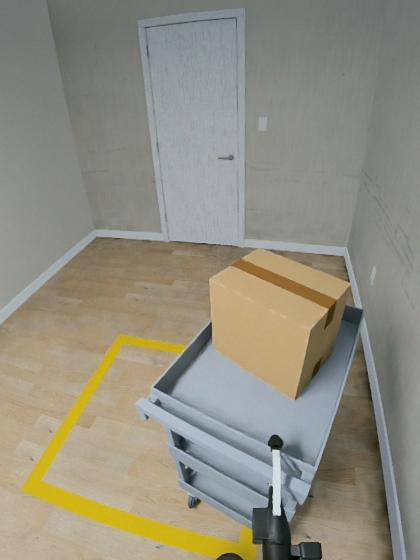

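Call:
move(blocking=false, r1={"joints": {"gripper_m": 0.11}}, cameras=[])

Call:
wait(seconds=4, cameras=[])

Call:
move(blocking=false, r1={"base": {"translate_m": -0.14}, "pace": "slow"}, cameras=[])

Call:
wait(seconds=4, cameras=[])

Call:
move(blocking=false, r1={"base": {"rotate_rad": -0.5}, "pace": "slow"}, cameras=[])

Call:
wait(seconds=4, cameras=[])

Call:
move(blocking=false, r1={"base": {"strafe_m": 0.3}, "pace": "slow"}, cameras=[])

Call:
wait(seconds=6, cameras=["r1_head_camera"])

Scene clock: 1937.30 s.
move: r1 moving
r1.base_odometry: x=+0.345 y=+1.740 heading=+2.568
r1.turned_by_wheels: +0.000
r1.turned_by_imu: +0.000
r1.base_tilt: forward=-1.6 right=+1.3
r1.lidar_m: 0.39 0.50 2.43 2.15 2.18 1.81 1.31 0.70 0.59 0.58 0.68 0.39
r1.base_status: not commanded
r1.joint_positions: lift_m=+0.665 arm_m=+0.000 wrist_yaw_rad=-0.010 wrist_pitch_rad=+0.009 wrist_roll_rad=+1.567 gripper_m=-0.003
r1.joint_status: gripper_m moving
r1.measured_speeds: all 0
r1.motor_effort: lift_m=+17(17) arm_m=+4(4) wheel_0=-1(2) wheel_1=+0(1) wheel_2=-9(9)
r1.servo_current: wrist_yaw_rad=72(72) wrist_pitch_rad=46(59) wrist_roll_rad=46(65) gripper_m=33(85)
r1.hand_pose: x=+0.4584 y=-0.0903 z=+0.8409 quat_wxyz=(+0.709, +0.706, +0.000, -0.007) (m; r1's base frame)
r1.wrist_depth_mm: - - - - - 1430 1118 / - - 539 - 229 - - / - 415 148 - - 157 160 / - 377 - - - - - / - 424 - - - - - / - 492 108 183 183 161 - / - 159 116 195 196 580 -
r2: as last shown
r2.base_tilt: forward=-0.6 right=+0.1
r2.lidar_m: 1.29 0.38 1.87 3.23 3.36 4.58 - 2.18 1.57 1.49 1.59 1.36
r2.motor_effort: lift_m=+20(21) arm_m=-5(6) wheel_0=+1(1) wheel_1=-12(12) wheel_2=+13(14)
r2.servo_current: wrist_yaw_rad=91(98) wrist_pitch_rad=39(46) wrist_roll_rad=46(59) gripper_m=111(111)
r2.contact_limits: strafe_m 0.8
r2.wrist_depth_mm: - - 221 167 310 368 - / - 202 218 167 312 368 - / - 203 218 167 312 368 - / - 203 219 168 314 370 - / - 202 220 169 317 375 - / - 208 208 169 179 375 - / - - 216 - 332 351 -
pictures: none
No camera images: "cameras" was empty.

Scene clock: 1938.90 s.
earlier move: r1 done
r1.base_odometry: x=+0.345 y=+1.740 heading=+2.569
r1.turned_by_wheels: +0.000
r1.turned_by_imu: +0.000
r1.base_tilt: forward=-1.6 right=+1.3
r1.lidar_m: 0.41 0.57 2.44 2.16 2.18 1.81 1.33 0.73 0.59 0.58 0.69 0.42
r1.base_status: not commanded
r1.joint_positions: lift_m=+0.665 arm_m=+0.000 wrist_yaw_rad=-0.003 wrist_pitch_rad=+0.003 wrist_roll_rad=+1.568 gripper_m=+0.110
r1.joint_status: all done
r1.measured_speeds: all 0
r1.motor_effort: lift_m=+17(17) arm_m=+4(4) wheel_0=-1(2) wheel_1=+0(1) wheel_2=-4(9)
r1.servo_current: wrist_yaw_rad=46(85) wrist_pitch_rad=52(65) wrist_roll_rad=46(65) gripper_m=46(85)
r1.hand_pose: x=+0.4590 y=-0.0883 z=+0.8424 quat_wxyz=(+0.708, +0.706, +0.000, -0.002) (m; r1's base frame)
r1.wrist_depth_mm: - - - 407 - - - / - 539 512 - 239 - - / - 421 407 - 182 188 189 / - 430 410 - - - - / - 517 500 213 216 - - / - 549 182 231 201 - - / - - - 136 - 1756 -
r2.base_odometry: x=-4.070 y=+0.207 heading=-2.122
r2.turned_by_wheels: +0.000
r2.turned_by_imu: +0.000
r2.base_tilt: forward=-0.6 right=+0.0
r2.lidar_m: 1.29 0.35 1.90 3.21 3.36 4.62 - 2.17 1.58 1.51 1.58 1.35
r2.base_status: not commanded
r2.joint_positions: lift_m=+0.920 arm_m=+0.000 wrist_yaw_rad=+1.064 wrist_pitch_rad=+0.001 wrist_roll_rad=+0.000 gripper_m=-0.026
r2.joint_status: not commanded
r2.measured_speeds: all 0
r2.motor_effort: lift_m=+21(21) arm_m=-5(6) wheel_0=+1(1) wheel_1=-11(12) wheel_2=+14(14)
r2.servo_current: wrist_yaw_rad=98(104) wrist_pitch_rad=46(46) wrist_roll_rad=46(65) gripper_m=111(117)
r2.contact_limits: strafe_m 0.8
r2.hand_pose: x=+0.3873 y=+0.2098 z=+1.0977 quat_wxyz=(+0.862, +0.000, +0.000, +0.507) (m; r2's base frame)
r2.wrist_depth_mm: - - 221 166 312 368 - / - 202 218 167 314 368 - / - 202 220 167 315 370 - / - 202 219 168 315 370 - / - 204 221 168 315 375 - / - 208 208 169 178 375 - / - - 216 - 330 351 -
wait: 1.60 of 4 s (r1 has come to rest)
pictures: none
No camera images: "cameras" was empty.

Scene clock: 1939.40 s.
move: r1 moving
r1.base_odometry: x=+0.355 y=+1.733 heading=+2.569
r1.turned_by_wheels: +0.000
r1.turned_by_imu: +0.000
r1.base_tilt: forward=-1.6 right=+1.2
r1.lidar_m: 0.44 0.58 2.44 2.19 2.12 1.79 1.34 0.73 0.58 0.57 0.68 0.42
r1.base_status: translate_m moving
r1.joint_positions: lift_m=+0.665 arm_m=+0.000 wrist_yaw_rad=-0.003 wrist_pitch_rad=+0.003 wrist_roll_rad=+1.568 gripper_m=+0.110
r1.joint_status: not commanded
r1.measured_speeds: translate_m=-0.049 strafe_m=+0.000 rotate_rad=-0.001 lift_m=+0.000 arm_m=+0.000 wrist_yaw_rad=+0.000 wrist_pitch_rad=+0.000 wrist_roll_rad=+0.000
r1.motor_effort: lift_m=+17(17) arm_m=+4(4) wheel_0=-5(7) wheel_1=-7(7) wheel_2=+7(7)
r1.servo_current: wrist_yaw_rad=52(65) wrist_pitch_rad=39(52) wrist_roll_rad=46(59) gripper_m=46(46)
r1.hand_pose: x=+0.4590 y=-0.0882 z=+0.8425 quat_wxyz=(+0.708, +0.706, +0.000, -0.002) (m; r1's base frame)
r1.wrist_depth_mm: - - - 427 - - - / - 521 500 - 211 - - / - 415 415 180 185 196 193 / - 445 449 133 - - - / - 539 504 224 225 - - / - - 183 245 198 - - / - - - 136 - 1756 -
r2: as last shown
r2.lidar_m: 1.30 0.37 1.89 3.23 3.37 4.63 - 2.17 1.58 1.51 1.59 1.33
r2.motor_effort: lift_m=+20(21) arm_m=-5(5) wheel_0=+1(1) wheel_1=-11(12) wheel_2=+14(14)
r2.servo_current: wrist_yaw_rad=98(98) wrist_pitch_rad=39(46) wrist_roll_rad=52(52) gripper_m=111(117)
r2.contact_limits: strafe_m 0.8
r2.wrist_depth_mm: - - 221 167 312 368 - / - 202 218 167 314 368 - / - 202 220 167 314 370 - / - 203 220 167 315 368 - / - 204 220 168 317 373 - / - 208 208 169 179 375 - / - - 216 - 330 351 -
pictures: none
No camera images: "cameras" was empty.

Scene clock: 1941.60 s.
earlier move: r1 done
r1.base_odometry: x=+0.462 y=+1.664 heading=+2.569
r1.turned_by_wheels: +0.000
r1.turned_by_imu: +0.000
r1.base_tilt: forward=-1.6 right=+1.3
r1.lidar_m: 0.52 0.74 2.19 2.21 1.99 1.66 1.28 0.69 0.56 0.54 0.64 0.51
r1.base_status: done
r1.joint_positions: lift_m=+0.665 arm_m=+0.000 wrist_yaw_rad=-0.003 wrist_pitch_rad=+0.003 wrist_roll_rad=+1.568 gripper_m=+0.110
r1.joint_status: not commanded
r1.measured_speeds: all 0
r1.motor_effort: lift_m=+17(17) arm_m=+4(4) wheel_0=-2(7) wheel_1=-3(7) wheel_2=+3(7)
r1.servo_current: wrist_yaw_rad=52(65) wrist_pitch_rad=46(52) wrist_roll_rad=46(65) gripper_m=46(52)
r1.hand_pose: x=+0.4590 y=-0.0882 z=+0.8425 quat_wxyz=(+0.708, +0.706, +0.000, -0.002) (m; r1's base frame)
r1.wrist_depth_mm: - - - 778 - 1576 - / - - 683 488 - - - / - - 574 - 324 325 325 / - - 569 264 347 - - / - - 661 297 - - - / - - 750 334 198 - - / - - - 136 - - 484
r2.base_odometry: x=-4.070 y=+0.207 heading=-2.122
r2.turned_by_wheels: +0.000
r2.turned_by_imu: +0.000
r2.base_tilt: forward=-0.6 right=+0.0
r2.lidar_m: 1.30 0.36 1.88 3.24 3.36 4.60 - 2.17 1.58 1.51 1.58 1.34
r2.base_status: not commanded
r2.joint_positions: lift_m=+0.920 arm_m=+0.000 wrist_yaw_rad=+1.064 wrist_pitch_rad=+0.001 wrist_roll_rad=+0.000 gripper_m=-0.026
r2.joint_status: not commanded
r2.measured_speeds: all 0
r2.motor_effort: lift_m=+20(21) arm_m=-5(6) wheel_0=+1(2) wheel_1=-12(12) wheel_2=+13(14)
r2.servo_current: wrist_yaw_rad=85(98) wrist_pitch_rad=46(46) wrist_roll_rad=52(59) gripper_m=104(117)
r2.contact_limits: strafe_m 0.8
r2.hand_pose: x=+0.3873 y=+0.2098 z=+1.0977 quat_wxyz=(+0.862, +0.000, +0.000, +0.507) (m; r2's base frame)
r2.wrist_depth_mm: - - 221 167 312 366 - / - 202 218 167 312 368 - / - 202 220 167 314 366 - / - 202 220 168 315 370 - / - 203 220 168 315 373 - / - 208 208 169 178 373 - / - - 216 - 330 351 -
wait: 2.20 of 4 s (r1 has come to rest)
pictures: none
No camera images: "cameras" was empty.

Scene clock: 1942.10 s.
move: r1 moving
r1.base_odometry: x=+0.462 y=+1.664 heading=+2.443
r1.turned_by_wheels: -0.126
r1.turned_by_imu: -0.126
r1.base_tilt: forward=-1.6 right=+1.2
r1.lidar_m: 0.51 0.66 2.53 2.20 2.22 1.71 1.66 0.76 0.57 0.55 0.61 0.73
r1.base_status: rotate_rad moving
r1.joint_positions: lift_m=+0.665 arm_m=+0.000 wrist_yaw_rad=-0.002 wrist_pitch_rad=+0.003 wrist_roll_rad=+1.568 gripper_m=+0.110
r1.joint_status: not commanded
r1.measured_speeds: translate_m=+0.000 strafe_m=-0.002 rotate_rad=-0.486 lift_m=+0.000 arm_m=+0.000 wrist_yaw_rad=+0.000 wrist_pitch_rad=+0.000 wrist_roll_rad=+0.000
r1.motor_effort: lift_m=+17(17) arm_m=+4(4) wheel_0=+5(6) wheel_1=+5(6) wheel_2=+5(7)
r1.servo_current: wrist_yaw_rad=46(65) wrist_pitch_rad=46(52) wrist_roll_rad=52(65) gripper_m=46(52)
r1.hand_pose: x=+0.4590 y=-0.0881 z=+0.8425 quat_wxyz=(+0.708, +0.706, +0.000, -0.002) (m; r1's base frame)
r1.wrist_depth_mm: - - - - - 1464 1160 / - - - - - 1661 1182 / - - 707 535 - - - / - - 585 - 343 336 - / - - 580 276 343 - - / - - 634 294 196 - - / - - - 136 - - -
r2: as last shown
r2.base_tilt: forward=-0.7 right=+0.0
r2.lidar_m: 1.27 0.36 1.90 3.23 3.34 4.63 - 2.17 1.58 1.51 1.58 1.36
r2.motor_effort: lift_m=+21(21) arm_m=-5(6) wheel_0=+1(1) wheel_1=-11(12) wheel_2=+13(14)
r2.servo_current: wrist_yaw_rad=91(98) wrist_pitch_rad=39(46) wrist_roll_rad=46(52) gripper_m=111(117)
r2.contact_limits: strafe_m 0.8
r2.wrist_depth_mm: - - 221 166 312 368 - / - 202 218 166 312 368 - / - 202 220 167 314 368 - / - 203 219 168 314 370 - / - 204 220 169 317 370 - / - 208 208 169 178 373 - / - - 216 - 329 351 -
pictures: none
No camera images: "cameras" was empty.

Scene clock: 1943.30 s.
earlier move: r1 done
r1.base_odometry: x=+0.462 y=+1.664 heading=+2.069
r1.turned_by_wheels: -0.374
r1.turned_by_imu: -0.376
r1.base_tilt: forward=-1.6 right=+1.3
r1.lidar_m: 0.51 0.51 0.76 2.21 2.19 1.98 1.65 1.23 0.66 0.55 0.55 0.65
r1.base_status: done
r1.joint_positions: lift_m=+0.665 arm_m=+0.000 wrist_yaw_rad=-0.002 wrist_pitch_rad=+0.003 wrist_roll_rad=+1.568 gripper_m=+0.110
r1.joint_status: not commanded
r1.measured_speeds: all 0
r1.motor_effort: lift_m=+17(17) arm_m=+4(4) wheel_0=+3(8) wheel_1=+3(7) wheel_2=+2(7)
r1.servo_current: wrist_yaw_rad=59(65) wrist_pitch_rad=39(52) wrist_roll_rad=52(65) gripper_m=46(52)
r1.hand_pose: x=+0.4590 y=-0.0881 z=+0.8425 quat_wxyz=(+0.708, +0.706, +0.000, -0.002) (m; r1's base frame)
r1.wrist_depth_mm: 530 521 530 539 521 554 549 / - - - - - - - / - - - - - - - / - - - - - - 1138 / - - - - - 1756 1229 / - - - 904 197 211 946 / - - 683 142 - - -
r2.base_odometry: x=-4.070 y=+0.207 heading=-2.122
r2.turned_by_wheels: +0.000
r2.turned_by_imu: +0.000
r2.base_tilt: forward=-0.6 right=+0.0
r2.lidar_m: 1.28 0.35 1.87 3.24 3.34 4.61 - 2.17 1.58 1.52 1.60 1.36
r2.base_status: not commanded
r2.joint_positions: lift_m=+0.920 arm_m=+0.000 wrist_yaw_rad=+1.064 wrist_pitch_rad=+0.001 wrist_roll_rad=+0.000 gripper_m=-0.026
r2.joint_status: not commanded
r2.measured_speeds: all 0
r2.motor_effort: lift_m=+20(21) arm_m=-5(6) wheel_0=+1(1) wheel_1=-11(12) wheel_2=+13(14)
r2.servo_current: wrist_yaw_rad=91(104) wrist_pitch_rad=39(46) wrist_roll_rad=59(59) gripper_m=111(117)
r2.contact_limits: strafe_m 0.8
r2.hand_pose: x=+0.3873 y=+0.2098 z=+1.0977 quat_wxyz=(+0.862, +0.000, +0.000, +0.507) (m; r2's base frame)
r2.wrist_depth_mm: - - 222 167 314 368 - / - 202 217 167 314 368 - / - 203 219 168 314 368 - / - 203 220 168 315 370 - / - 203 220 168 317 373 - / - 208 208 169 178 373 - / - - 216 - 330 351 -
wait: 1.20 of 4 s (r1 has come to rest)
pictures: none
No camera images: "cameras" was empty.

Scene clock: 1943.80 s.
move: r1 moving
r1.base_odometry: x=+0.449 y=+1.657 heading=+2.069
r1.turned_by_wheels: +0.000
r1.turned_by_imu: +0.000
r1.base_tilt: forward=-1.6 right=+1.3
r1.lidar_m: 0.51 0.52 2.59 2.19 2.18 1.96 1.65 1.28 0.69 0.55 0.57 0.64
r1.base_status: strafe_m moving
r1.joint_positions: lift_m=+0.665 arm_m=+0.000 wrist_yaw_rad=-0.002 wrist_pitch_rad=+0.003 wrist_roll_rad=+1.568 gripper_m=+0.110
r1.joint_status: not commanded
r1.measured_speeds: translate_m=+0.000 strafe_m=+0.056 rotate_rad=+0.000 lift_m=+0.000 arm_m=+0.000 wrist_yaw_rad=+0.000 wrist_pitch_rad=+0.000 wrist_roll_rad=+0.000
r1.motor_effort: lift_m=+17(17) arm_m=+4(4) wheel_0=-5(7) wheel_1=+5(7) wheel_2=+0(1)
r1.servo_current: wrist_yaw_rad=39(52) wrist_pitch_rad=39(52) wrist_roll_rad=33(72) gripper_m=46(46)
r1.hand_pose: x=+0.4590 y=-0.0881 z=+0.8425 quat_wxyz=(+0.708, +0.706, +0.000, -0.002) (m; r1's base frame)
r1.wrist_depth_mm: 544 539 549 539 539 544 569 / - - - - - - - / - - - - - - - / - - - - - 1537 1160 / - - - - - 1708 1182 / - - - - 196 210 931 / - - 661 136 - - -
r2: as last shown
r2.base_tilt: forward=-0.6 right=+0.1
r2.lidar_m: 1.27 0.35 1.90 3.23 3.36 4.61 - 2.19 1.56 1.50 1.59 1.36
r2.motor_effort: lift_m=+20(21) arm_m=-5(5) wheel_0=+1(1) wheel_1=-12(12) wheel_2=+13(14)
r2.servo_current: wrist_yaw_rad=91(104) wrist_pitch_rad=46(46) wrist_roll_rad=33(52) gripper_m=111(117)
r2.contact_limits: strafe_m 0.8
r2.wrist_depth_mm: - - 221 167 312 366 - / - 202 218 167 312 368 - / - 203 219 167 312 370 - / - 204 220 168 315 370 - / - 204 221 169 315 370 - / - 208 208 169 178 375 - / - - 217 - 330 351 -
pictures: none
No camera images: "cameras" was empty.

Scene clock: 1947.43 s.
earlier move: r1 done
r1.base_odometry: x=+0.199 y=+1.521 heading=+2.069
r1.turned_by_wheels: +0.000
r1.turned_by_imu: +0.002
r1.base_tilt: forward=-1.6 right=+1.2
r1.lidar_m: 0.49 0.55 2.27 1.94 1.94 2.06 1.75 1.76 0.97 0.86 0.83 0.52
r1.base_status: done
r1.joint_positions: lift_m=+0.665 arm_m=+0.000 wrist_yaw_rad=-0.002 wrist_pitch_rad=+0.003 wrist_roll_rad=+1.568 gripper_m=+0.110
r1.joint_status: not commanded
r1.measured_speeds: all 0
r1.motor_effort: lift_m=+17(17) arm_m=+4(4) wheel_0=-2(9) wheel_1=+3(9) wheel_2=+0(2)
r1.servo_current: wrist_yaw_rad=52(72) wrist_pitch_rad=46(52) wrist_roll_rad=46(72) gripper_m=39(52)
r1.hand_pose: x=+0.4590 y=-0.0881 z=+0.8425 quat_wxyz=(+0.708, +0.706, +0.000, -0.002) (m; r1's base frame)
r1.wrist_depth_mm: - - - - - - - / - - - - - - 1138 / - - - 274 342 340 343 / - - 615 - - - - / - - 539 - - - - / - - 559 282 196 - - / - - 597 136 - 778 -
r2.base_odometry: x=-4.070 y=+0.207 heading=-2.122
r2.turned_by_wheels: +0.000
r2.turned_by_imu: +0.001
r2.base_tilt: forward=-0.6 right=+0.1
r2.lidar_m: 1.28 0.36 1.90 3.24 3.35 4.61 - 2.19 1.59 1.50 1.60 1.33
r2.base_status: not commanded
r2.joint_positions: lift_m=+0.920 arm_m=+0.000 wrist_yaw_rad=+1.064 wrist_pitch_rad=+0.001 wrist_roll_rad=+0.000 gripper_m=-0.026
r2.joint_status: not commanded
r2.measured_speeds: all 0
r2.motor_effort: lift_m=+20(21) arm_m=-5(6) wheel_0=+1(1) wheel_1=-11(12) wheel_2=+14(14)
r2.servo_current: wrist_yaw_rad=85(104) wrist_pitch_rad=33(46) wrist_roll_rad=46(59) gripper_m=111(124)
r2.contact_limits: strafe_m 0.8
r2.hand_pose: x=+0.3873 y=+0.2098 z=+1.0977 quat_wxyz=(+0.862, +0.000, +0.000, +0.507) (m; r2's base frame)
r2.wrist_depth_mm: - - 222 167 312 368 - / - 202 218 167 312 368 - / - 203 219 168 314 368 - / - 203 220 168 315 370 - / - 204 220 168 319 370 - / - 208 207 169 178 375 - / - - 216 - 330 351 -
wait: 3.63 of 6 s (r1 has come to rest)
pictures: r1_head_camera
Images, in order (width x height): r1_head_camera 420x560.

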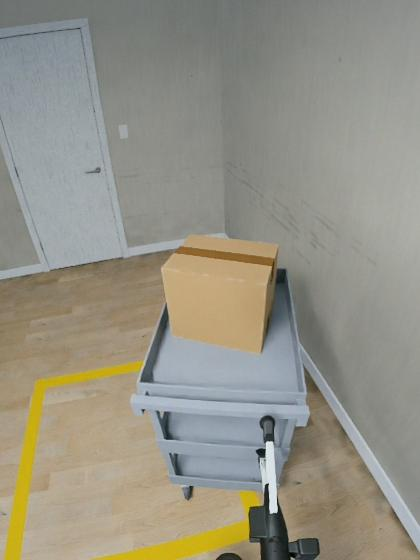

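Call:
move(r1={"base":{"strafe_m":0.14},"pace":"slow"}, blocking=false, cameras=[])

Call:
wait(seconds=4, cameras=["r1_head_camera"])

Scene clock: 1970.37 s.
move: r1 moving
r1.base_odometry: x=+0.186 y=+1.514 heading=+2.069
r1.turned_by_wheels: +0.000
r1.turned_by_imu: +0.000
r1.base_tilt: forward=-1.6 right=+1.3
r1.lidar_m: 0.49 0.54 2.22 1.92 1.91 2.10 1.75 1.76 1.02 0.86 0.86 0.54
r1.base_status: strafe_m moving
r1.joint_positions: lift_m=+0.665 arm_m=+0.000 wrist_yaw_rad=-0.002 wrist_pitch_rad=+0.003 wrist_roll_rad=+1.568 gripper_m=+0.110
r1.joint_status: not commanded
r1.measured_speeds: translate_m=+0.000 strafe_m=+0.056 rotate_rad=+0.000 lift_m=+0.000 arm_m=+0.000 wrist_yaw_rad=+0.000 wrist_pitch_rad=+0.000 wrist_roll_rad=+0.000
r1.motor_effort: lift_m=+17(17) arm_m=+4(4) wheel_0=-6(7) wheel_1=+6(7) wheel_2=-1(1)
r1.servo_current: wrist_yaw_rad=39(65) wrist_pitch_rad=46(46) wrist_roll_rad=65(72) gripper_m=46(52)
r1.hand_pose: x=+0.4590 y=-0.0881 z=+0.8425 quat_wxyz=(+0.708, +0.706, +0.000, -0.002) (m; r1's base frame)
r1.wrist_depth_mm: - - - - - - - / - - - - - - 1118 / - - - 274 338 342 345 / - - 580 276 - - - / - - 544 - - - - / - - 564 283 196 - - / - - 603 136 - 820 -
r2: as last shown
r2.turned_by_imu: +0.000
r2.base_tilt: forward=-0.6 right=+0.0
r2.lidar_m: 1.27 0.36 1.90 3.22 3.36 4.59 - 2.20 1.55 1.52 1.59 1.34
r2.motor_effort: lift_m=+20(21) arm_m=-5(5) wheel_0=+1(1) wheel_1=-11(12) wheel_2=+14(14)
r2.servo_current: wrist_yaw_rad=85(98) wrist_pitch_rad=39(46) wrist_roll_rad=52(52) gripper_m=111(117)
r2.contact_limits: strafe_m 0.8
r2.wrist_depth_mm: - - 220 167 312 368 - / - 201 217 167 312 368 - / - 202 219 168 315 370 - / - 203 220 168 314 370 - / - 204 220 169 319 373 - / - 208 208 169 178 375 - / - - 216 - 330 351 -
pictures: none
No camera images: "cameras" was empty.

Scene clock: 1972.40 s.
earlier move: r1 done
r1.base_odometry: x=+0.076 y=+1.454 heading=+2.069
r1.turned_by_wheels: +0.000
r1.turned_by_imu: +0.001
r1.base_tilt: forward=-1.6 right=+1.3
r1.lidar_m: 0.50 2.92 2.08 1.80 1.79 2.08 1.78 1.77 1.15 0.97 0.98 0.53
r1.base_status: done
r1.joint_positions: lift_m=+0.665 arm_m=+0.000 wrist_yaw_rad=-0.002 wrist_pitch_rad=+0.003 wrist_roll_rad=+1.568 gripper_m=+0.110
r1.joint_status: not commanded
r1.measured_speeds: all 0
r1.motor_effort: lift_m=+17(17) arm_m=+4(4) wheel_0=-4(11) wheel_1=+3(7) wheel_2=+0(1)
r1.servo_current: wrist_yaw_rad=52(72) wrist_pitch_rad=46(52) wrist_roll_rad=52(72) gripper_m=46(52)
r1.hand_pose: x=+0.4590 y=-0.0881 z=+0.8425 quat_wxyz=(+0.708, +0.706, +0.000, -0.002) (m; r1's base frame)
r1.wrist_depth_mm: - - - - 342 - - / - - - 340 - - - / - 539 539 342 946 - - / - - 564 287 - - - / - - 585 290 - - - / - - 603 - 196 - - / - - - 136 - 1756 -
r2.base_odometry: x=-4.070 y=+0.207 heading=-2.122
r2.turned_by_wheels: +0.000
r2.turned_by_imu: +0.000
r2.base_tilt: forward=-0.6 right=+0.0
r2.lidar_m: 1.30 0.36 1.92 3.20 3.36 4.59 - 2.16 1.61 1.52 1.56 1.37
r2.base_status: not commanded
r2.joint_positions: lift_m=+0.920 arm_m=+0.000 wrist_yaw_rad=+1.064 wrist_pitch_rad=+0.001 wrist_roll_rad=+0.000 gripper_m=-0.026
r2.joint_status: not commanded
r2.measured_speeds: all 0
r2.motor_effort: lift_m=+20(21) arm_m=-5(6) wheel_0=+1(1) wheel_1=-11(12) wheel_2=+14(14)
r2.servo_current: wrist_yaw_rad=85(104) wrist_pitch_rad=39(46) wrist_roll_rad=39(59) gripper_m=111(117)
r2.contact_limits: strafe_m 0.8
r2.hand_pose: x=+0.3873 y=+0.2098 z=+1.0977 quat_wxyz=(+0.862, +0.000, +0.000, +0.507) (m; r2's base frame)
r2.wrist_depth_mm: - - 221 166 314 368 - / - 202 218 167 314 368 - / - 203 219 168 314 368 - / - 203 220 168 314 370 - / - 203 220 169 315 373 - / - 208 208 169 178 373 - / - - 216 - 329 353 -
wait: 2.03 of 4 s (r1 has come to rest)
pictures: r1_head_camera
Images, in order (width x height): r1_head_camera 420x560.

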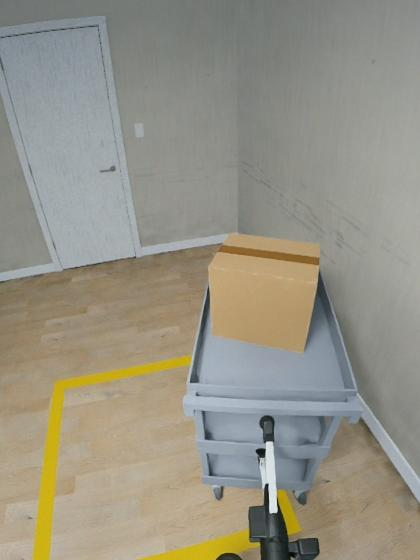

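Call:
move(r1={"base":{"translate_m":0.1},"pace":"slow"}, blocking=false, cameras=[])

Call:
wait(seconds=3, cameras=["r1_head_camera"])

Scene clock: 1976.73 s.
move: r1 moving
r1.base_odometry: x=+0.070 y=+1.465 heading=+2.070
r1.turned_by_wheels: +0.000
r1.turned_by_imu: +0.000
r1.base_tilt: forward=-1.6 right=+1.3
r1.lidar_m: 0.48 2.86 2.09 1.79 1.79 2.09 1.78 1.78 1.17 0.97 0.96 0.52
r1.base_status: translate_m moving
r1.joint_positions: lift_m=+0.665 arm_m=+0.000 wrist_yaw_rad=-0.002 wrist_pitch_rad=+0.003 wrist_roll_rad=+1.568 gripper_m=+0.110
r1.joint_status: not commanded
r1.measured_speeds: translate_m=+0.048 strafe_m=+0.000 rotate_rad=-0.001 lift_m=+0.000 arm_m=+0.000 wrist_yaw_rad=+0.000 wrist_pitch_rad=+0.000 wrist_roll_rad=+0.000
r1.motor_effort: lift_m=+17(17) arm_m=+4(4) wheel_0=+5(7) wheel_1=+5(5) wheel_2=-6(7)
r1.servo_current: wrist_yaw_rad=39(59) wrist_pitch_rad=46(46) wrist_roll_rad=46(59) gripper_m=46(46)
r1.hand_pose: x=+0.4590 y=-0.0881 z=+0.8425 quat_wxyz=(+0.708, +0.706, +0.000, -0.002) (m; r1's base frame)
r1.wrist_depth_mm: - - - - 347 - - / - - - 327 - - - / - 525 530 330 931 - - / - - 549 - - - - / - - 574 - - - - / - - 591 - 196 - - / - - - 136 - 1756 -
r2: as last shown
r2.lidar_m: 1.29 0.37 1.89 3.22 3.34 4.64 - 2.18 1.56 1.51 1.57 1.35
r2.servo_current: wrist_yaw_rad=78(91) wrist_pitch_rad=39(46) wrist_roll_rad=46(52) gripper_m=117(117)
r2.contact_limits: strafe_m 0.8
r2.wrist_depth_mm: - - 222 167 312 366 - / - 202 218 167 314 368 - / - 202 219 167 314 368 - / - 204 219 167 317 368 - / - 204 220 169 317 373 - / - 208 208 169 179 375 - / - - 216 - 330 351 -
pictures: none
No camera images: "cameras" was empty.

Scene clock: 1978.53 s.
earlier move: r1 done
r1.base_odometry: x=+0.028 y=+1.542 heading=+2.070
r1.turned_by_wheels: +0.000
r1.turned_by_imu: +0.000
r1.base_tilt: forward=-1.6 right=+1.3
r1.lidar_m: 0.42 2.80 2.16 2.05 1.82 2.10 1.89 1.87 1.11 0.95 0.95 0.43
r1.base_status: done
r1.joint_positions: lift_m=+0.665 arm_m=+0.000 wrist_yaw_rad=-0.002 wrist_pitch_rad=+0.003 wrist_roll_rad=+1.568 gripper_m=+0.110
r1.joint_status: not commanded
r1.measured_speeds: all 0
r1.motor_effort: lift_m=+17(17) arm_m=+4(4) wheel_0=+2(7) wheel_1=+4(7) wheel_2=-1(7)
r1.servo_current: wrist_yaw_rad=52(65) wrist_pitch_rad=39(46) wrist_roll_rad=52(59) gripper_m=46(52)
r1.hand_pose: x=+0.4590 y=-0.0881 z=+0.8425 quat_wxyz=(+0.708, +0.706, +0.000, -0.002) (m; r1's base frame)
r1.wrist_depth_mm: - - - 239 241 - - / - - 183 242 244 - - / - 442 445 245 247 - - / - 459 459 249 249 - - / - 488 480 251 252 - - / - 496 192 254 197 - - / - - - 142 - 1756 -
r2.base_odometry: x=-4.070 y=+0.207 heading=-2.122
r2.turned_by_wheels: +0.000
r2.turned_by_imu: +0.000
r2.base_tilt: forward=-0.6 right=+0.1
r2.lidar_m: 1.31 0.34 1.89 3.23 3.37 4.62 - 2.13 1.58 1.51 1.58 1.38
r2.base_status: not commanded
r2.joint_positions: lift_m=+0.920 arm_m=+0.000 wrist_yaw_rad=+1.064 wrist_pitch_rad=+0.001 wrist_roll_rad=+0.000 gripper_m=-0.026
r2.joint_status: not commanded
r2.measured_speeds: all 0
r2.motor_effort: lift_m=+20(21) arm_m=-5(6) wheel_0=+1(1) wheel_1=-11(12) wheel_2=+13(14)
r2.servo_current: wrist_yaw_rad=98(104) wrist_pitch_rad=39(46) wrist_roll_rad=39(59) gripper_m=111(117)
r2.contact_limits: strafe_m 0.8
r2.hand_pose: x=+0.3873 y=+0.2098 z=+1.0977 quat_wxyz=(+0.862, +0.000, +0.000, +0.507) (m; r2's base frame)
r2.wrist_depth_mm: - - 221 167 312 368 - / - 202 218 167 314 368 - / - 202 219 167 314 368 - / - 203 220 168 315 368 - / - 203 220 168 319 373 - / - 208 208 170 179 375 - / - - 216 - 329 351 -
wait: 1.80 of 3 s (r1 has come to rest)
pictures: r1_head_camera
Images, in order (width x height): r1_head_camera 420x560.

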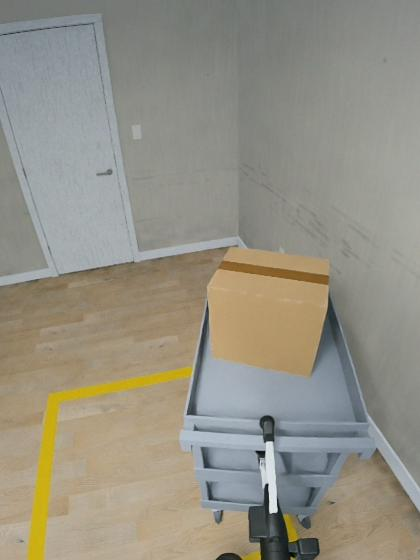

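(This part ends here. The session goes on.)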